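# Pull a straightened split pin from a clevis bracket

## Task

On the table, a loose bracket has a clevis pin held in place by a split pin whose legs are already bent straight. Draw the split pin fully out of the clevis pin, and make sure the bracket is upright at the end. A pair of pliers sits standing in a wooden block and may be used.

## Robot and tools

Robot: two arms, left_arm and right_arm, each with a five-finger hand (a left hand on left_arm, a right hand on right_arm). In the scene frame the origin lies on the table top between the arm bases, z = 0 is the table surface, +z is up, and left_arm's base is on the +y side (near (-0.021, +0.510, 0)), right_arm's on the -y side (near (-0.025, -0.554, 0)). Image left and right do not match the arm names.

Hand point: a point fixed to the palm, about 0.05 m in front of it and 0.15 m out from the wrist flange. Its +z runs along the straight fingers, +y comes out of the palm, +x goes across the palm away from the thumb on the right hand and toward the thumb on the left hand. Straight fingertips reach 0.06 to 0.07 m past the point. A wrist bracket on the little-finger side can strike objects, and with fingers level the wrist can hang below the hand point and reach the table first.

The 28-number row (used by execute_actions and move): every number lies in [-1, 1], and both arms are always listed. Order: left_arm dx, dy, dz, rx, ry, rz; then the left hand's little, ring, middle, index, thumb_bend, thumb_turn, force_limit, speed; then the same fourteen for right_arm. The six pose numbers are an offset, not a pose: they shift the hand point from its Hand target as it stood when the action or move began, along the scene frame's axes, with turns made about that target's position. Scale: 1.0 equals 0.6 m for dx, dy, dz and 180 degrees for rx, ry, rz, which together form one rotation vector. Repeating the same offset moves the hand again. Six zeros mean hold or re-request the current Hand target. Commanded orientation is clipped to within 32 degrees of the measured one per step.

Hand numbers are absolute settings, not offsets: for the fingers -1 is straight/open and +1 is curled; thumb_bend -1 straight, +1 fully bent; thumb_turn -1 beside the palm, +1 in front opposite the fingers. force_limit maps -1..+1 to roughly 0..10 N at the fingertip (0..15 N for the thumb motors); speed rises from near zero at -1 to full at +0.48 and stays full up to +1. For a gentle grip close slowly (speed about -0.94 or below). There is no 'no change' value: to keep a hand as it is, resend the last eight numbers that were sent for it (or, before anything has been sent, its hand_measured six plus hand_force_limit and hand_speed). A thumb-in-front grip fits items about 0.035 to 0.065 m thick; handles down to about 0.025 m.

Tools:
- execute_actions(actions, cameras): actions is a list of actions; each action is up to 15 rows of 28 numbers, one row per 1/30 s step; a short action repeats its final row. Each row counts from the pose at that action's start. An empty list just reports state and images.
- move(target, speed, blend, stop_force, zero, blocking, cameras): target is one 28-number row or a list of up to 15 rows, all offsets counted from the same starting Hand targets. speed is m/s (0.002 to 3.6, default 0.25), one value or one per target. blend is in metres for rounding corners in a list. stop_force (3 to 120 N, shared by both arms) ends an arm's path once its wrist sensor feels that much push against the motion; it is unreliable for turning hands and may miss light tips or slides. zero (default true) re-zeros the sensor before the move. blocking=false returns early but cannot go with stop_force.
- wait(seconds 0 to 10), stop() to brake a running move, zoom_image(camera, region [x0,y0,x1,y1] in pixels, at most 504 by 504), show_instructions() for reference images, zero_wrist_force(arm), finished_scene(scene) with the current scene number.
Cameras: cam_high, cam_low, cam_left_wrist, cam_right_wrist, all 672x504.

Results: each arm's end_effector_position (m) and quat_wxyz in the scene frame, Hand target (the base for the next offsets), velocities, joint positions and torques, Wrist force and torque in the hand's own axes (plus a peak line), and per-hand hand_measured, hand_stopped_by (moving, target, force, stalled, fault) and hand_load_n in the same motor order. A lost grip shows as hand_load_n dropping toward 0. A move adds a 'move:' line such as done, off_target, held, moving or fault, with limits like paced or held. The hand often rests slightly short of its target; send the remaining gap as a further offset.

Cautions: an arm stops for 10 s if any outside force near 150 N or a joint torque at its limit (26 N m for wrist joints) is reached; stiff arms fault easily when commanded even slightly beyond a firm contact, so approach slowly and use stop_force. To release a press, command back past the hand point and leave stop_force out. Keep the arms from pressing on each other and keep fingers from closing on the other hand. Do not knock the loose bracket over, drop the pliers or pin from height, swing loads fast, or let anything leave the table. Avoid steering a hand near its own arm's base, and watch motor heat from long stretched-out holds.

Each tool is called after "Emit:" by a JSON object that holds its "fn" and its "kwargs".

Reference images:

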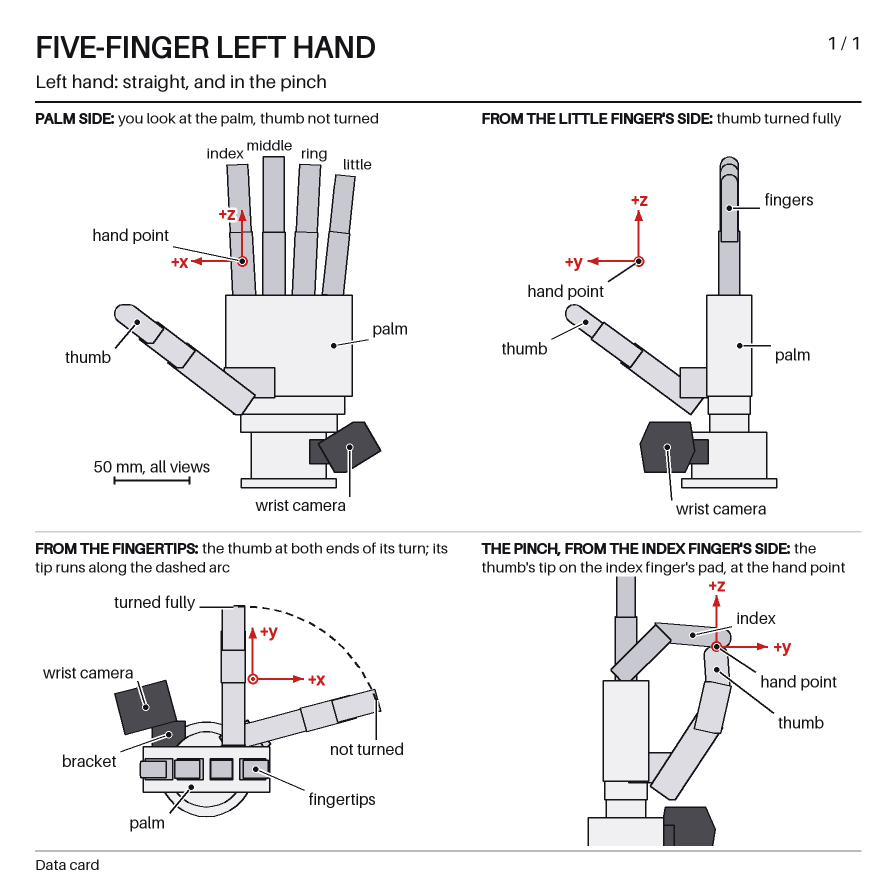

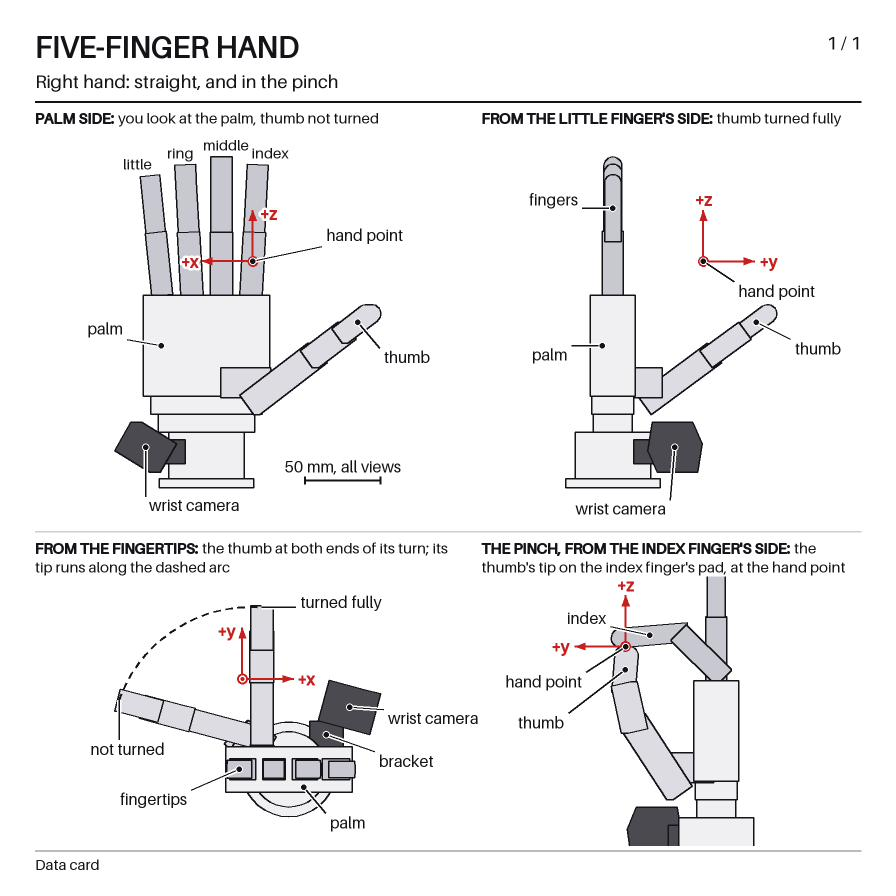

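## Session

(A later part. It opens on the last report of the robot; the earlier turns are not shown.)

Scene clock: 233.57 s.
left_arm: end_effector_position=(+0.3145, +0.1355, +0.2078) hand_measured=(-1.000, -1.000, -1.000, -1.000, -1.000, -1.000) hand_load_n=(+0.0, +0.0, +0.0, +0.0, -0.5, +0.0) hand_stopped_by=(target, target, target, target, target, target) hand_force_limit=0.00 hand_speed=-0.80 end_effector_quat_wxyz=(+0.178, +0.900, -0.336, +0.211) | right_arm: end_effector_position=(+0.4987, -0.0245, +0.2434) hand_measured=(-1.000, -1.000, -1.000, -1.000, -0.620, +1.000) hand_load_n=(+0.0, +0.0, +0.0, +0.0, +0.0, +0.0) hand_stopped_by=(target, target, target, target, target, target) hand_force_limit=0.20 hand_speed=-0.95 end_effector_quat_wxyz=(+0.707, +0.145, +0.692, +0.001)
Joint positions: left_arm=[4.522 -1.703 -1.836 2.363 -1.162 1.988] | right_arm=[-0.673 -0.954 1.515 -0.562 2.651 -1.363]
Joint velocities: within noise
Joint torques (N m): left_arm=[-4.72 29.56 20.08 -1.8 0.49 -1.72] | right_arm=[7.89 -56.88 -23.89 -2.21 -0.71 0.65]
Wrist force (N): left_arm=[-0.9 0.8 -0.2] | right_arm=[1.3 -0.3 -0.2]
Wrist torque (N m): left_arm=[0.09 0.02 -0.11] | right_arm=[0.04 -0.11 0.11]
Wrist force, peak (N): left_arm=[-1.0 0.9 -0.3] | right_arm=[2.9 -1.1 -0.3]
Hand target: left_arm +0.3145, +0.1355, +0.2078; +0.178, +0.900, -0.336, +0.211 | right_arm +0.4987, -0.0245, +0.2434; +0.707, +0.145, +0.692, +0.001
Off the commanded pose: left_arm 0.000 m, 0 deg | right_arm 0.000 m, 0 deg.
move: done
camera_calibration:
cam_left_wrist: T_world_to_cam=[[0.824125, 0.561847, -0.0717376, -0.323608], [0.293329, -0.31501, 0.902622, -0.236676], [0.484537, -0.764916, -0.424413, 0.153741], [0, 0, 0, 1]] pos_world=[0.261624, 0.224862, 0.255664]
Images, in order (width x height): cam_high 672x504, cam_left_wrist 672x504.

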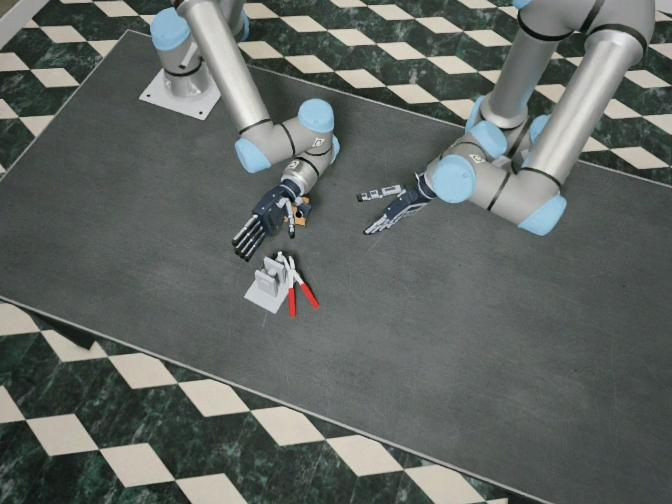

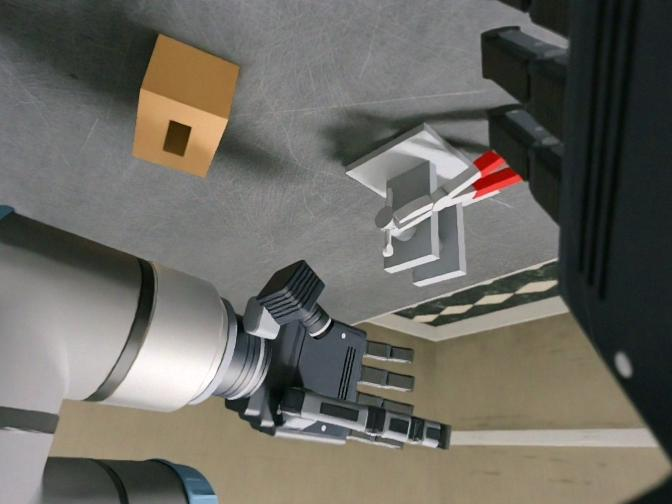

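Emit:
{"fn": "move", "kwargs": {"target": [[0,0,0,0,0,0,-1,-1,-1,-1,-1,-1,0,-0.8,-0.248,-0.259,0.13,0.4,0.26,0.035,-1,-1,-1,-1,-0.8,1,0.2,-0.5],[0,0,0,0,0,0,-1,-1,-1,-1,-1,-1,0,-0.8,-0.248,-0.259,0.13,0.798,0.515,0.07,-1,-1,-1,-1,-0.8,1,0.2,-0.5]], "speed": 0.4, "blend": 0.03}}

Scene clock: 258.67 s.
left_arm: end_effector_position=(+0.3145, +0.1355, +0.2078) hand_measured=(-1.000, -1.000, -1.000, -1.000, -1.000, -1.000) hand_load_n=(+0.0, +0.0, +0.0, +0.0, +0.0, +0.0) hand_stopped_by=(target, target, target, target, target, target) hand_force_limit=0.00 hand_speed=-0.80 end_effector_quat_wxyz=(+0.178, +0.900, -0.336, +0.211) | right_arm: end_effector_position=(+0.3499, -0.1799, +0.3214) hand_measured=(-1.000, -1.000, -1.000, -1.000, -0.800, +1.000) hand_load_n=(+0.0, +0.0, +0.0, +0.0, +0.0, +0.0) hand_stopped_by=(target, target, target, target, target, target) hand_force_limit=0.20 hand_speed=-0.50 end_effector_quat_wxyz=(-0.442, +0.552, +0.443, +0.552)
Joint positions: left_arm=[4.522 -1.703 -1.836 2.363 -1.162 1.988] | right_arm=[-1.51 -1.821 2.137 -0.31 0.257 1.564]
Joint velocities: within noise
Joint torques (N m): left_arm=[-3.39 29.31 18.42 -2.3 0.62 -1.46] | right_arm=[12.77 -23.93 -9.96 -2.13 1.63 1.87]
Wrist force (N): left_arm=[-0.9 0.8 -0.1] | right_arm=[-1.8 0.9 -0.8]
Wrist torque (N m): left_arm=[0.09 0.01 -0.11] | right_arm=[0.26 0.28 -0.14]
Wrist force, peak (N): left_arm=[-1.0 1.0 -0.5] | right_arm=[-1.9 1.0 -0.9]
Hand target: left_arm +0.3145, +0.1355, +0.2078; +0.178, +0.900, -0.336, +0.211 | right_arm +0.3499, -0.1799, +0.3214; -0.442, +0.552, +0.443, +0.552
Off the commanded pose: left_arm 0.000 m, 0 deg | right_arm 0.000 m, 0 deg.
move: done
camera_calibration:
cam_left_wrist: T_world_to_cam=[[0.824125, 0.561847, -0.0717376, -0.323608], [0.293329, -0.31501, 0.902622, -0.236676], [0.484537, -0.764916, -0.424413, 0.153741], [0, 0, 0, 1]] pos_world=[0.261624, 0.224862, 0.255664]
cam_right_wrist: T_world_to_cam=[[0.934531, -0.228448, 0.272881, -0.458701], [0.106929, -0.551099, -0.827561, 0.130063], [0.339439, 0.802559, -0.490591, 0.300047], [0, 0, 0, 1]] pos_world=[0.312915, -0.273917, 0.380006]

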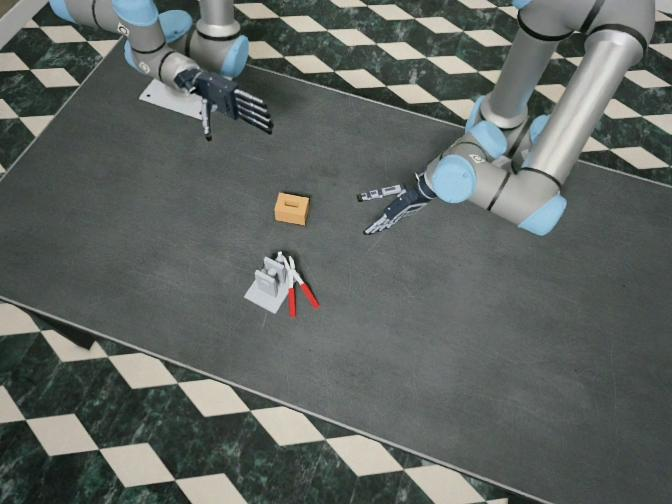

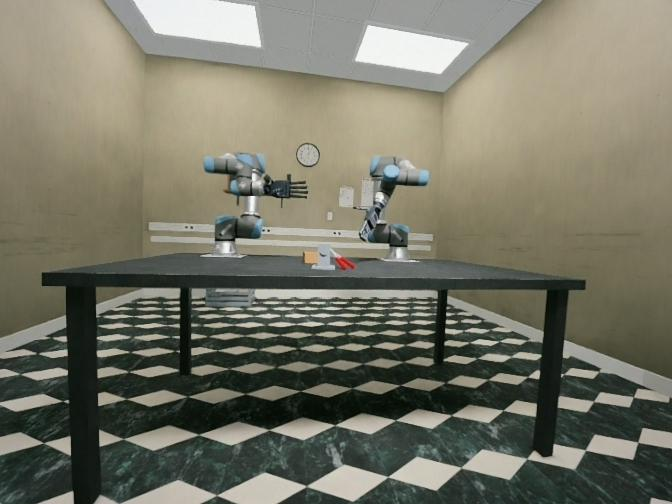

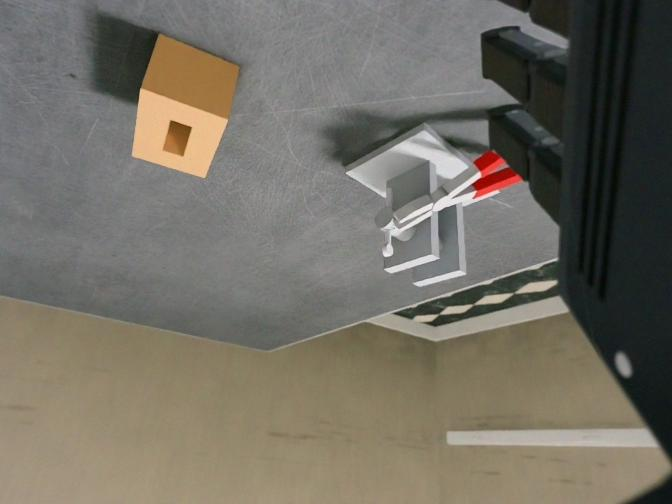

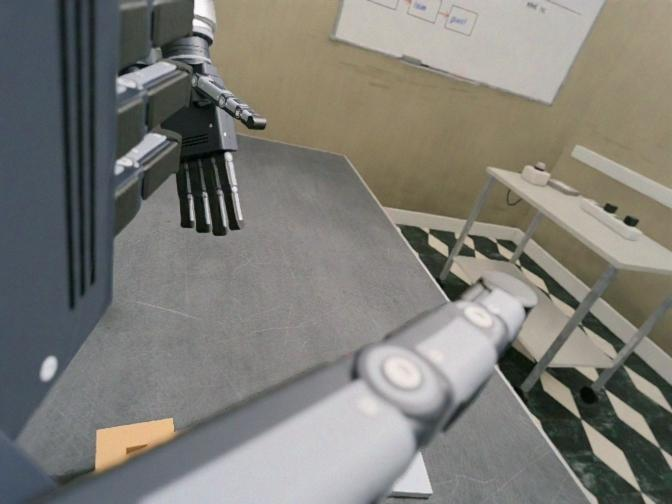

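Emit:
{"fn": "move", "kwargs": {"target": [0,0,0,0,0,0,-1,-1,-1,-1,-1,-1,0,-0.8,0.1035,0.278,-0.2607,0,0,0,-1,-1,-1,-1,-0.8,1,0.2,-0.5], "speed": 0.2}}

Emit:
{"fn": "zoom_image", "kwargs": {"camera": "cam_right_wrist", "region": [280, 250, 530, 504]}}

Emit:
{"fn": "zoom_image", "kwargs": {"camera": "cam_left_wrist", "region": [250, 150, 500, 400]}}

Scene clock: 263.40 s.
left_arm: end_effector_position=(+0.3145, +0.1355, +0.2078) hand_measured=(-1.000, -1.000, -1.000, -1.000, -1.000, -1.000) hand_load_n=(+0.0, +0.0, +0.0, +0.0, -0.5, +0.0) hand_stopped_by=(target, target, target, target, target, target) hand_force_limit=0.00 hand_speed=-0.80 end_effector_quat_wxyz=(+0.178, +0.900, -0.336, +0.211) | right_arm: end_effector_position=(+0.4119, -0.0133, +0.1651) hand_measured=(-1.000, -1.000, -1.000, -1.000, -0.800, +1.000) hand_load_n=(+0.0, +0.0, +0.5, +0.0, +0.0, +0.5) hand_stopped_by=(target, target, target, target, target, target) hand_force_limit=0.20 hand_speed=-0.50 end_effector_quat_wxyz=(-0.442, +0.552, +0.443, +0.552)
Joint positions: left_arm=[4.522 -1.703 -1.836 2.363 -1.162 1.988] | right_arm=[-1.086 -1.232 1.982 -0.749 0.681 1.569]
Joint velocities: within noise
Joint torques (N m): left_arm=[-2.47 28.54 18.3 -2.53 0.76 -1.54] | right_arm=[11.72 -18.16 -24.08 -2.9 1.49 1.76]
Wrist force (N): left_arm=[-0.7 0.9 -0.3] | right_arm=[-1.7 0.7 -1.0]
Wrist torque (N m): left_arm=[0.11 -0.01 -0.10] | right_arm=[0.23 0.29 -0.16]
Wrist force, peak (N): left_arm=[-0.9 1.1 -0.4] | right_arm=[-2.3 0.6 -0.3]
Hand target: left_arm +0.3145, +0.1355, +0.2078; +0.178, +0.900, -0.336, +0.211 | right_arm +0.4120, -0.0131, +0.1650; -0.442, +0.552, +0.443, +0.552
Off the commanded pose: left_arm 0.000 m, 0 deg | right_arm 0.000 m, 0 deg.
move: done
camera_calibration:
cam_left_wrist: T_world_to_cam=[[0.824125, 0.561847, -0.0717376, -0.323608], [0.293329, -0.31501, 0.902622, -0.236676], [0.484537, -0.764916, -0.424413, 0.153741], [0, 0, 0, 1]] pos_world=[0.261624, 0.224862, 0.255664]
cam_right_wrist: T_world_to_cam=[[0.934477, -0.228641, 0.272905, -0.435886], [0.107028, -0.550667, -0.827835, 0.0859411], [0.339556, 0.802801, -0.490115, 0.0683616], [0, 0, 0, 1]] pos_world=[0.374915, -0.107217, 0.223605]

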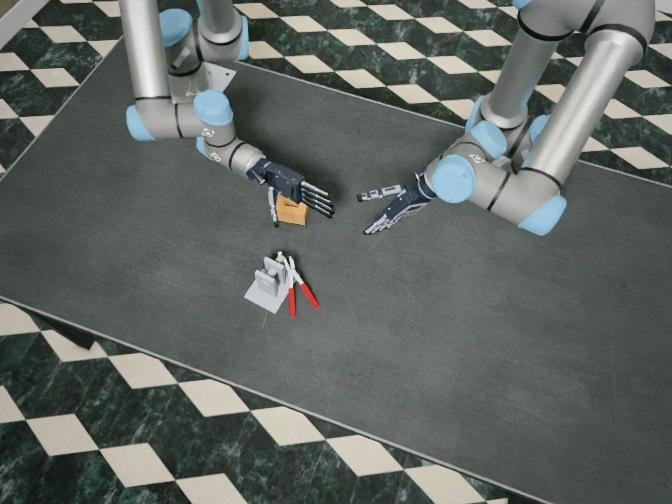

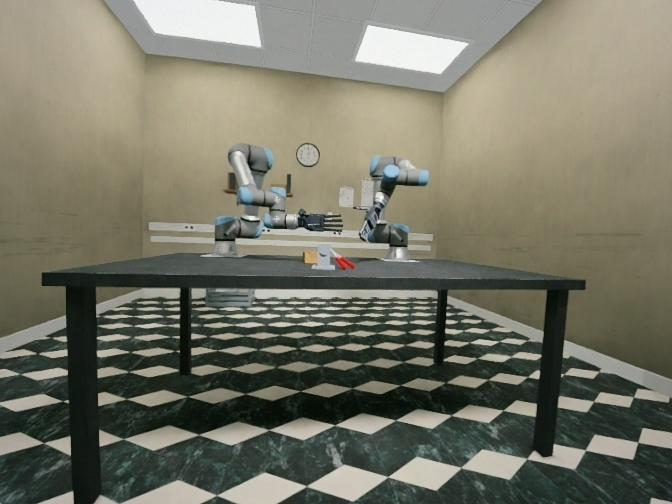

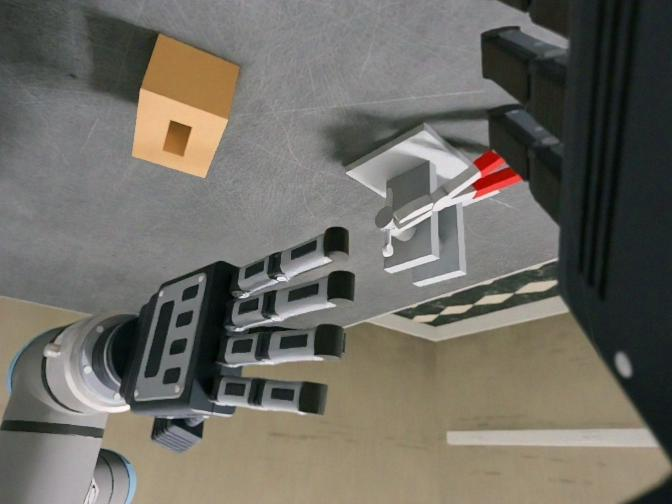

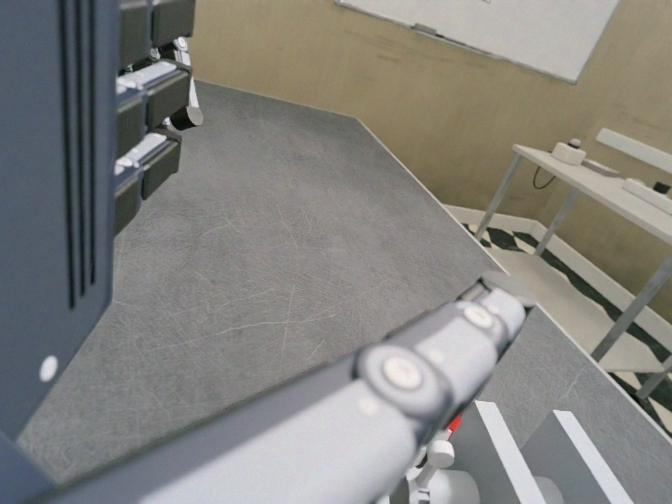

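Scaled by 1.984 from the camera's 672x504 image, which has a finer 960x720 frame.

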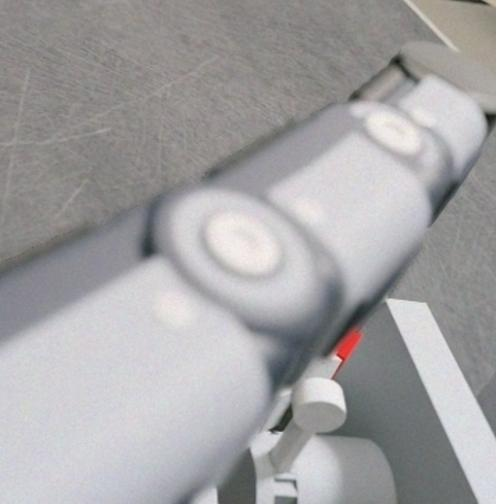

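Scaled by 2.016 from the camera's 672x504 image, which has a finer 960x720 frame.

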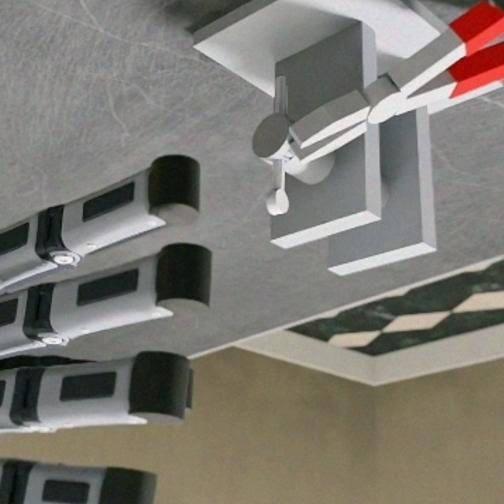

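Emit:
{"fn": "move", "kwargs": {"target": [0,0,0,0,0,0,-1,-1,-1,-1,-1,-1,0,-0.8,0.0215,-0.0148,-0.09,0,0,0,-1,-1,-1,0,-0.1,1,0.2,-0.5], "speed": 0.12}}

Emit:
{"fn": "zoom_image", "kwargs": {"camera": "cam_right_wrist", "region": [230, 180, 480, 430]}}

Emit:
{"fn": "zoom_image", "kwargs": {"camera": "cam_left_wrist", "region": [250, 150, 500, 400]}}

Scene clock: 269.90 s.
left_arm: end_effector_position=(+0.3145, +0.1355, +0.2078) hand_measured=(-1.000, -1.000, -1.000, -1.000, -1.000, -1.000) hand_load_n=(+0.0, +0.5, +0.0, +0.0, +0.0, +0.0) hand_stopped_by=(target, target, target, target, target, target) hand_force_limit=0.00 hand_speed=-0.80 end_effector_quat_wxyz=(+0.178, +0.900, -0.336, +0.211) | right_arm: end_effector_position=(+0.4249, -0.0220, +0.1110) hand_measured=(-1.000, -1.000, -1.000, +0.000, -0.100, +1.000) hand_load_n=(+0.0, +0.0, +0.0, +0.0, +0.0, +0.5) hand_stopped_by=(target, target, target, target, target, target) hand_force_limit=0.20 hand_speed=-0.50 end_effector_quat_wxyz=(-0.442, +0.552, +0.443, +0.552)
Joint positions: left_arm=[4.522 -1.703 -1.836 2.363 -1.162 1.988] | right_arm=[-1.117 -1.123 2.01 -0.884 0.65 1.568]
Joint velocities: within noise
Joint torques (N m): left_arm=[-2.45 29.42 18.14 -2.75 0.89 -1.5] | right_arm=[-9.81 -20.75 -5.01 -2.83 -1.61 1.76]
Wrist force (N): left_arm=[-0.8 0.6 -0.4] | right_arm=[-1.6 0.7 -0.8]
Wrist torque (N m): left_arm=[0.08 -0.01 -0.10] | right_arm=[0.22 0.26 -0.15]
Wrist force, peak (N): left_arm=[-0.9 1.0 -0.3] | right_arm=[-2.1 0.7 -0.9]
Hand target: left_arm +0.3145, +0.1355, +0.2078; +0.178, +0.900, -0.336, +0.211 | right_arm +0.4249, -0.0220, +0.1110; -0.442, +0.552, +0.443, +0.552
Off the commanded pose: left_arm 0.000 m, 0 deg | right_arm 0.000 m, 0 deg.
move: done
camera_calibration:
cam_left_wrist: T_world_to_cam=[[0.824125, 0.561847, -0.0717376, -0.323608], [0.293329, -0.31501, 0.902622, -0.236676], [0.484537, -0.764916, -0.424413, 0.153741], [0, 0, 0, 1]] pos_world=[0.261624, 0.224862, 0.255664]
cam_right_wrist: T_world_to_cam=[[0.934496, -0.228669, 0.272813, -0.435278], [0.106912, -0.550711, -0.827821, 0.0349553], [0.339538, 0.802762, -0.49019, 0.0445122], [0, 0, 0, 1]] pos_world=[0.387915, -0.116017, 0.169505]

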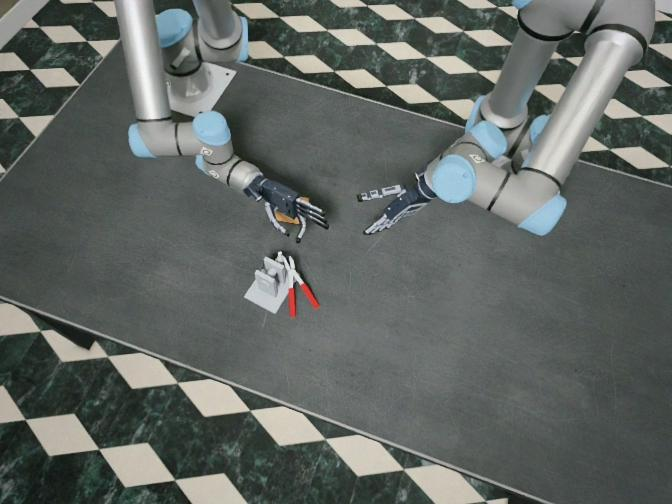

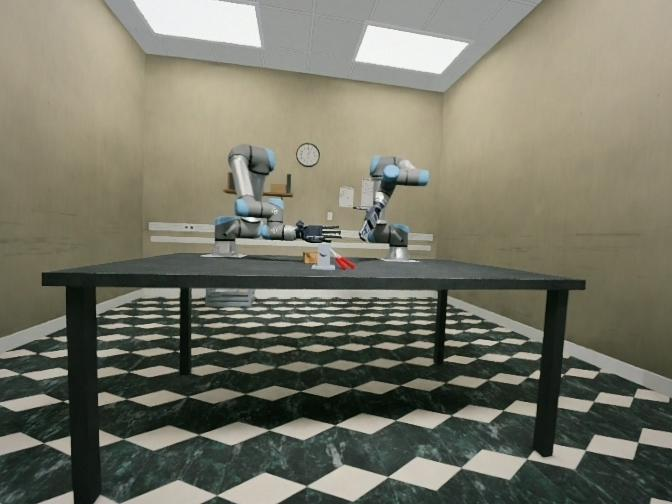

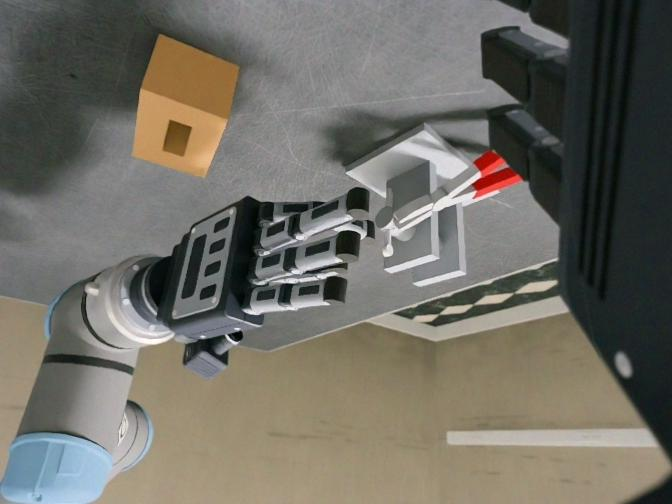

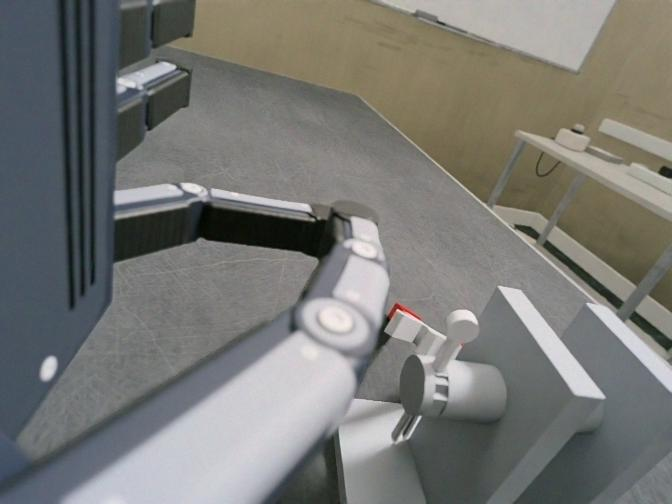

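Scaled by 2.016 from the camera's 672x504 image, which has a finer 960x720 frame.

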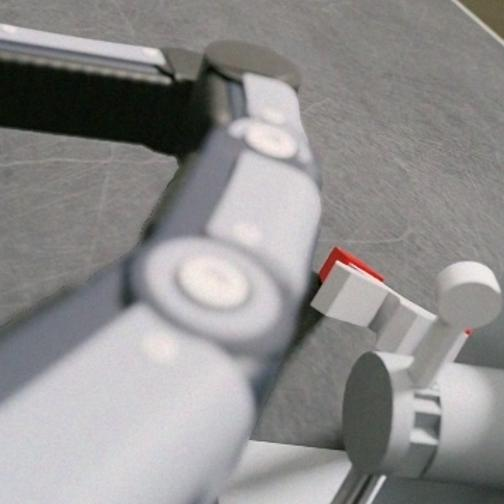

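Scaled by 2.016 from the camera's 672x504 image, which has a finer 960x720 frame.

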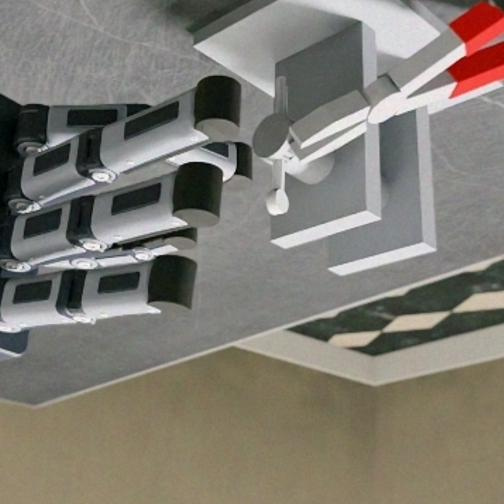

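Emit:
{"fn": "move", "kwargs": {"target": [[0,0,0,0,0,0,-1,-1,-1,-1,-1,-1,0,-0.8,0.0442,-0.0182,-0.0225,0,0,0,-1,-1,-1,0,-0.1,1,0.2,-0.5],[0,0,0,0,0,0,-1,-1,-1,-1,-1,-1,0,-0.8,0.0767,-0.0255,-0.0225,0,0,0,-1,-1,-1,0,-0.1,1,0.2,-0.5]], "speed": 0.04, "stop_force": 3}}

Emit:
{"fn": "zoom_image", "kwargs": {"camera": "cam_right_wrist", "region": [230, 130, 430, 330]}}

Emit:
{"fn": "zoom_image", "kwargs": {"camera": "cam_left_wrist", "region": [310, 150, 460, 300]}}

Emit:
{"fn": "zoom_image", "kwargs": {"camera": "cam_high", "region": [250, 220, 320, 290]}}

Scene clock: 278.20 s.
left_arm: end_effector_position=(+0.3145, +0.1355, +0.2078) hand_measured=(-1.000, -1.000, -1.000, -1.000, -1.000, -1.000) hand_load_n=(+0.0, +0.0, +0.0, +0.0, +0.0, +0.0) hand_stopped_by=(target, target, target, target, target, target) hand_force_limit=0.00 hand_speed=-0.80 end_effector_quat_wxyz=(+0.178, +0.900, -0.336, +0.211) | right_arm: end_effector_position=(+0.4709, -0.0373, +0.0975) hand_measured=(-1.000, -1.000, -1.000, +0.000, -0.100, +1.000) hand_load_n=(+0.0, +0.0, +0.0, +0.0, +0.0, +0.5) hand_stopped_by=(target, target, target, target, target, target) hand_force_limit=0.20 hand_speed=-0.50 end_effector_quat_wxyz=(-0.442, +0.552, +0.443, +0.552)
Joint positions: left_arm=[4.522 -1.703 -1.836 2.363 -1.162 1.988] | right_arm=[-1.189 -1.053 1.937 -0.883 0.579 1.568]
Joint velocities: within noise
Joint torques (N m): left_arm=[-1.6 28.49 17.58 -3.15 1.12 -1.58] | right_arm=[-10.02 -23.85 -21.45 0.61 -1.66 -1.83]
Wrist force (N): left_arm=[-0.8 0.9 -0.1] | right_arm=[-1.7 0.9 -0.6]
Wrist torque (N m): left_arm=[0.10 0.00 -0.10] | right_arm=[0.24 0.27 -0.13]
Wrist force, peak (N): left_arm=[-1.0 1.0 -0.3] | right_arm=[-1.9 0.8 -1.0]
Hand target: left_arm +0.3145, +0.1355, +0.2078; +0.178, +0.900, -0.336, +0.211 | right_arm +0.4709, -0.0373, +0.0975; -0.442, +0.552, +0.443, +0.552
Off the commanded pose: left_arm 0.000 m, 0 deg | right_arm 0.000 m, 0 deg.
move: done
camera_calibration:
cam_left_wrist: T_world_to_cam=[[0.824125, 0.561847, -0.0717376, -0.323608], [0.293329, -0.31501, 0.902622, -0.236676], [0.484537, -0.764916, -0.424413, 0.153741], [0, 0, 0, 1]] pos_world=[0.261624, 0.224862, 0.255664]
cam_right_wrist: T_world_to_cam=[[0.934477, -0.228641, 0.272905, -0.478082], [0.107028, -0.550667, -0.827835, 0.0103937], [0.339556, 0.802801, -0.490115, 0.0345435], [0, 0, 0, 1]] pos_world=[0.433915, -0.131317, 0.156005]

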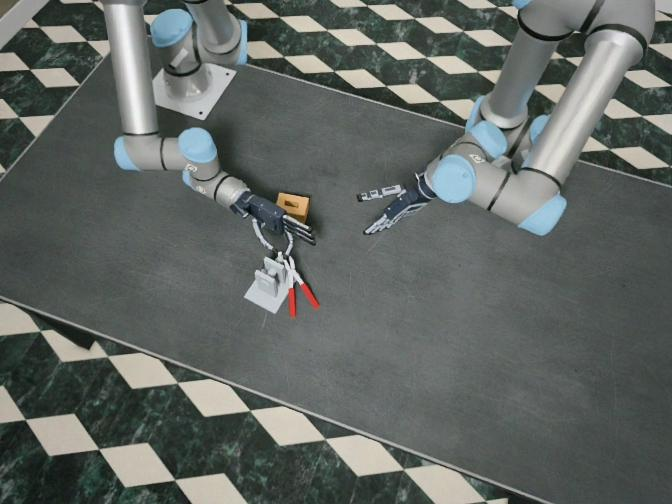

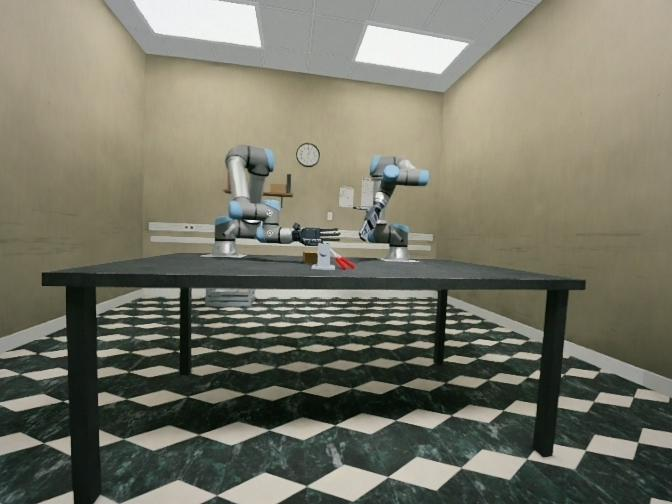

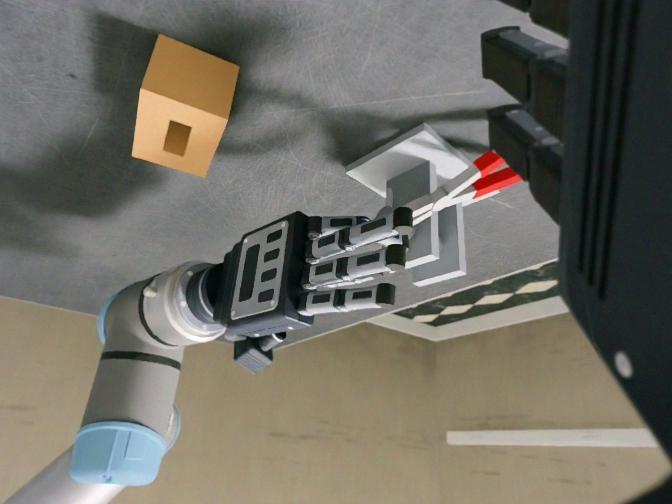

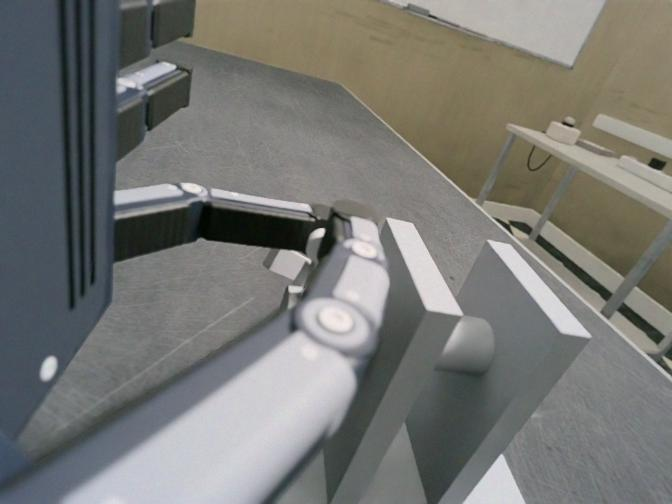

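Scaled by 2.520 from the camera's 672x504 image, which has a finer 960x720 frame.

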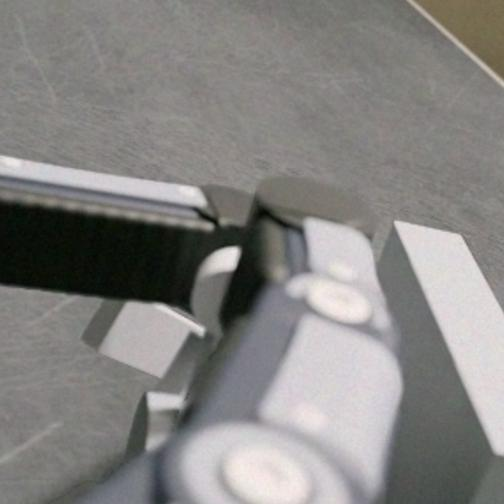

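Scaled by 3.360 from the camera's 672x504 image, which has a finer 960x720 frame.

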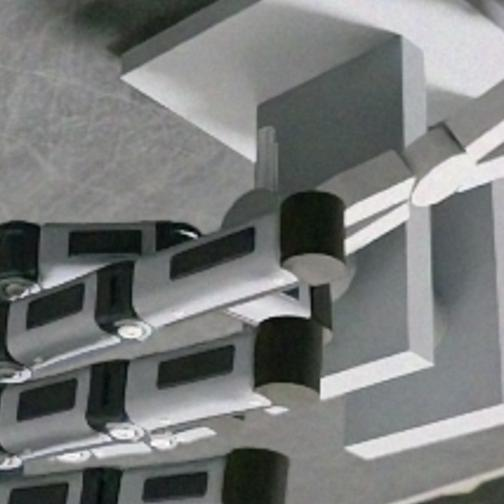

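Scaled by 7.200 from the camera's 672x504 image, which has a finer 960x720 frame.

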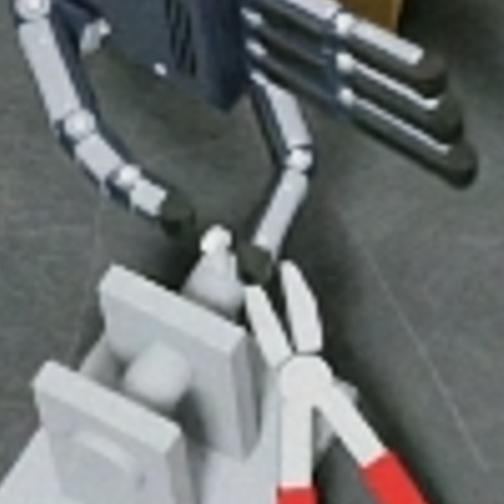

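Emit:
{"fn": "move", "kwargs": {"target": [0,0,0,0,0,0,-1,-1,-1,-1,-1,-1,0,-0.8,0,0,0,0,0,0,-1,-1,-1,0.6,0.2,1,-0.6,-0.92]}}

Emit:
{"fn": "zoom_image", "kwargs": {"camera": "cam_high", "region": [250, 220, 320, 290]}}

Emit:
{"fn": "zoom_image", "kwargs": {"camera": "cam_right_wrist", "region": [230, 130, 430, 330]}}

Scene clock: 283.77 s.
left_arm: end_effector_position=(+0.3145, +0.1355, +0.2078) hand_measured=(-1.000, -1.000, -1.000, -1.000, -1.000, -1.000) hand_load_n=(+0.0, +0.0, +0.0, +0.0, +0.0, +0.0) hand_stopped_by=(target, target, target, target, target, target) hand_force_limit=0.00 hand_speed=-0.80 end_effector_quat_wxyz=(+0.178, +0.900, -0.336, +0.211) | right_arm: end_effector_position=(+0.4709, -0.0373, +0.0975) hand_measured=(-1.000, -1.000, -1.000, +0.088, +0.200, +1.000) hand_load_n=(+0.0, +0.0, +0.0, +2.0, +0.0, +0.0) hand_stopped_by=(target, target, target, force, target, target) hand_force_limit=-0.60 hand_speed=-0.92 end_effector_quat_wxyz=(-0.442, +0.552, +0.443, +0.552)
Joint positions: left_arm=[4.522 -1.703 -1.836 2.363 -1.162 1.988] | right_arm=[-1.189 -1.053 1.937 -0.883 0.579 1.568]
Joint velocities: within noise
Joint torques (N m): left_arm=[-0.74 28.34 16.85 -2.93 1.22 -1.35] | right_arm=[-9.61 -24.25 -17.27 -0.15 1.13 -1.85]
Wrist force (N): left_arm=[-0.8 1.1 -0.1] | right_arm=[-2.1 0.5 0.7]
Wrist torque (N m): left_arm=[0.13 0.00 -0.11] | right_arm=[0.23 0.27 -0.13]
Wrist force, peak (N): left_arm=[-1.0 1.1 -0.3] | right_arm=[-1.9 0.7 1.4]
Hand target: left_arm +0.3145, +0.1355, +0.2078; +0.178, +0.900, -0.336, +0.211 | right_arm +0.4709, -0.0373, +0.0975; -0.442, +0.552, +0.443, +0.552
Off the commanded pose: left_arm 0.000 m, 0 deg | right_arm 0.000 m, 0 deg.
move: done
camera_calibration:
cam_left_wrist: T_world_to_cam=[[0.824125, 0.561847, -0.0717376, -0.323608], [0.293329, -0.31501, 0.902622, -0.236676], [0.484537, -0.764916, -0.424413, 0.153741], [0, 0, 0, 1]] pos_world=[0.261624, 0.224862, 0.255664]
cam_right_wrist: T_world_to_cam=[[0.934477, -0.228641, 0.272905, -0.478082], [0.107028, -0.550667, -0.827835, 0.0103937], [0.339556, 0.802801, -0.490115, 0.0345435], [0, 0, 0, 1]] pos_world=[0.433915, -0.131317, 0.156005]

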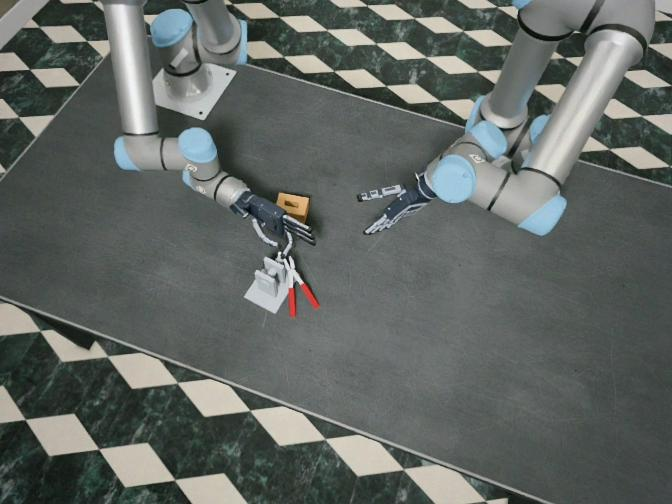

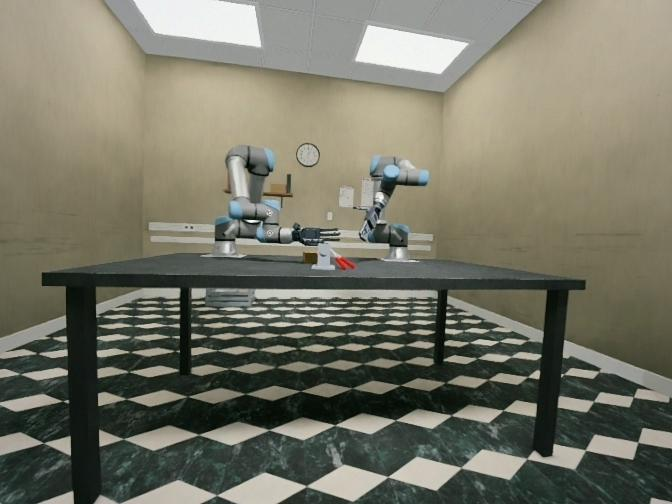

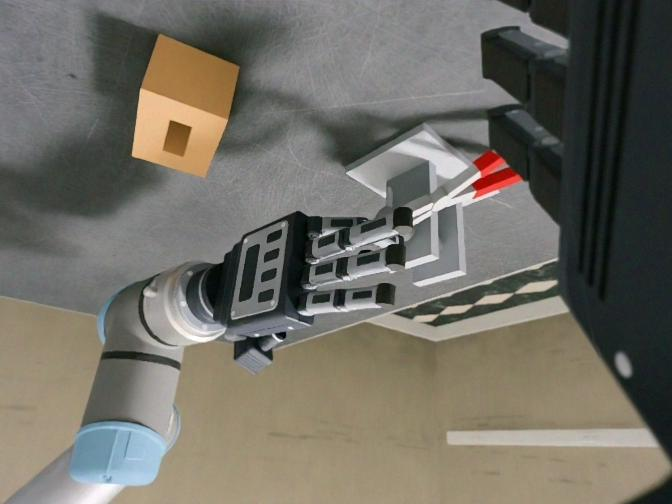

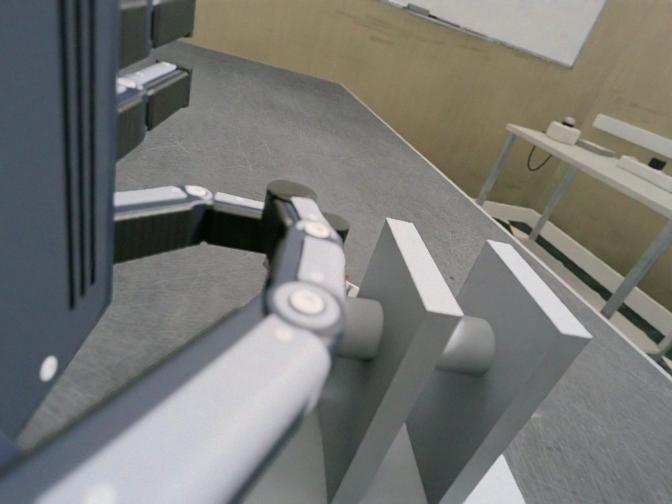

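Scaled by 7.200 from the camera's 672x504 image, which has a finer 960x720 frame.

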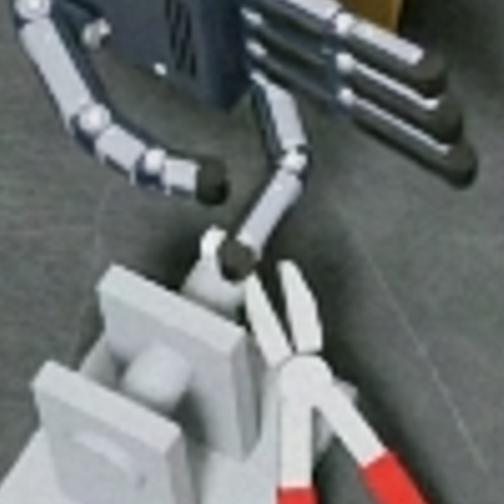

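Scaled by 2.520 from the camera's 672x504 image, which has a finer 960x720 frame.

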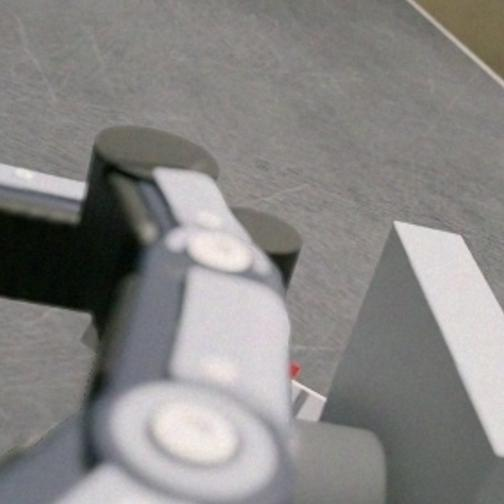

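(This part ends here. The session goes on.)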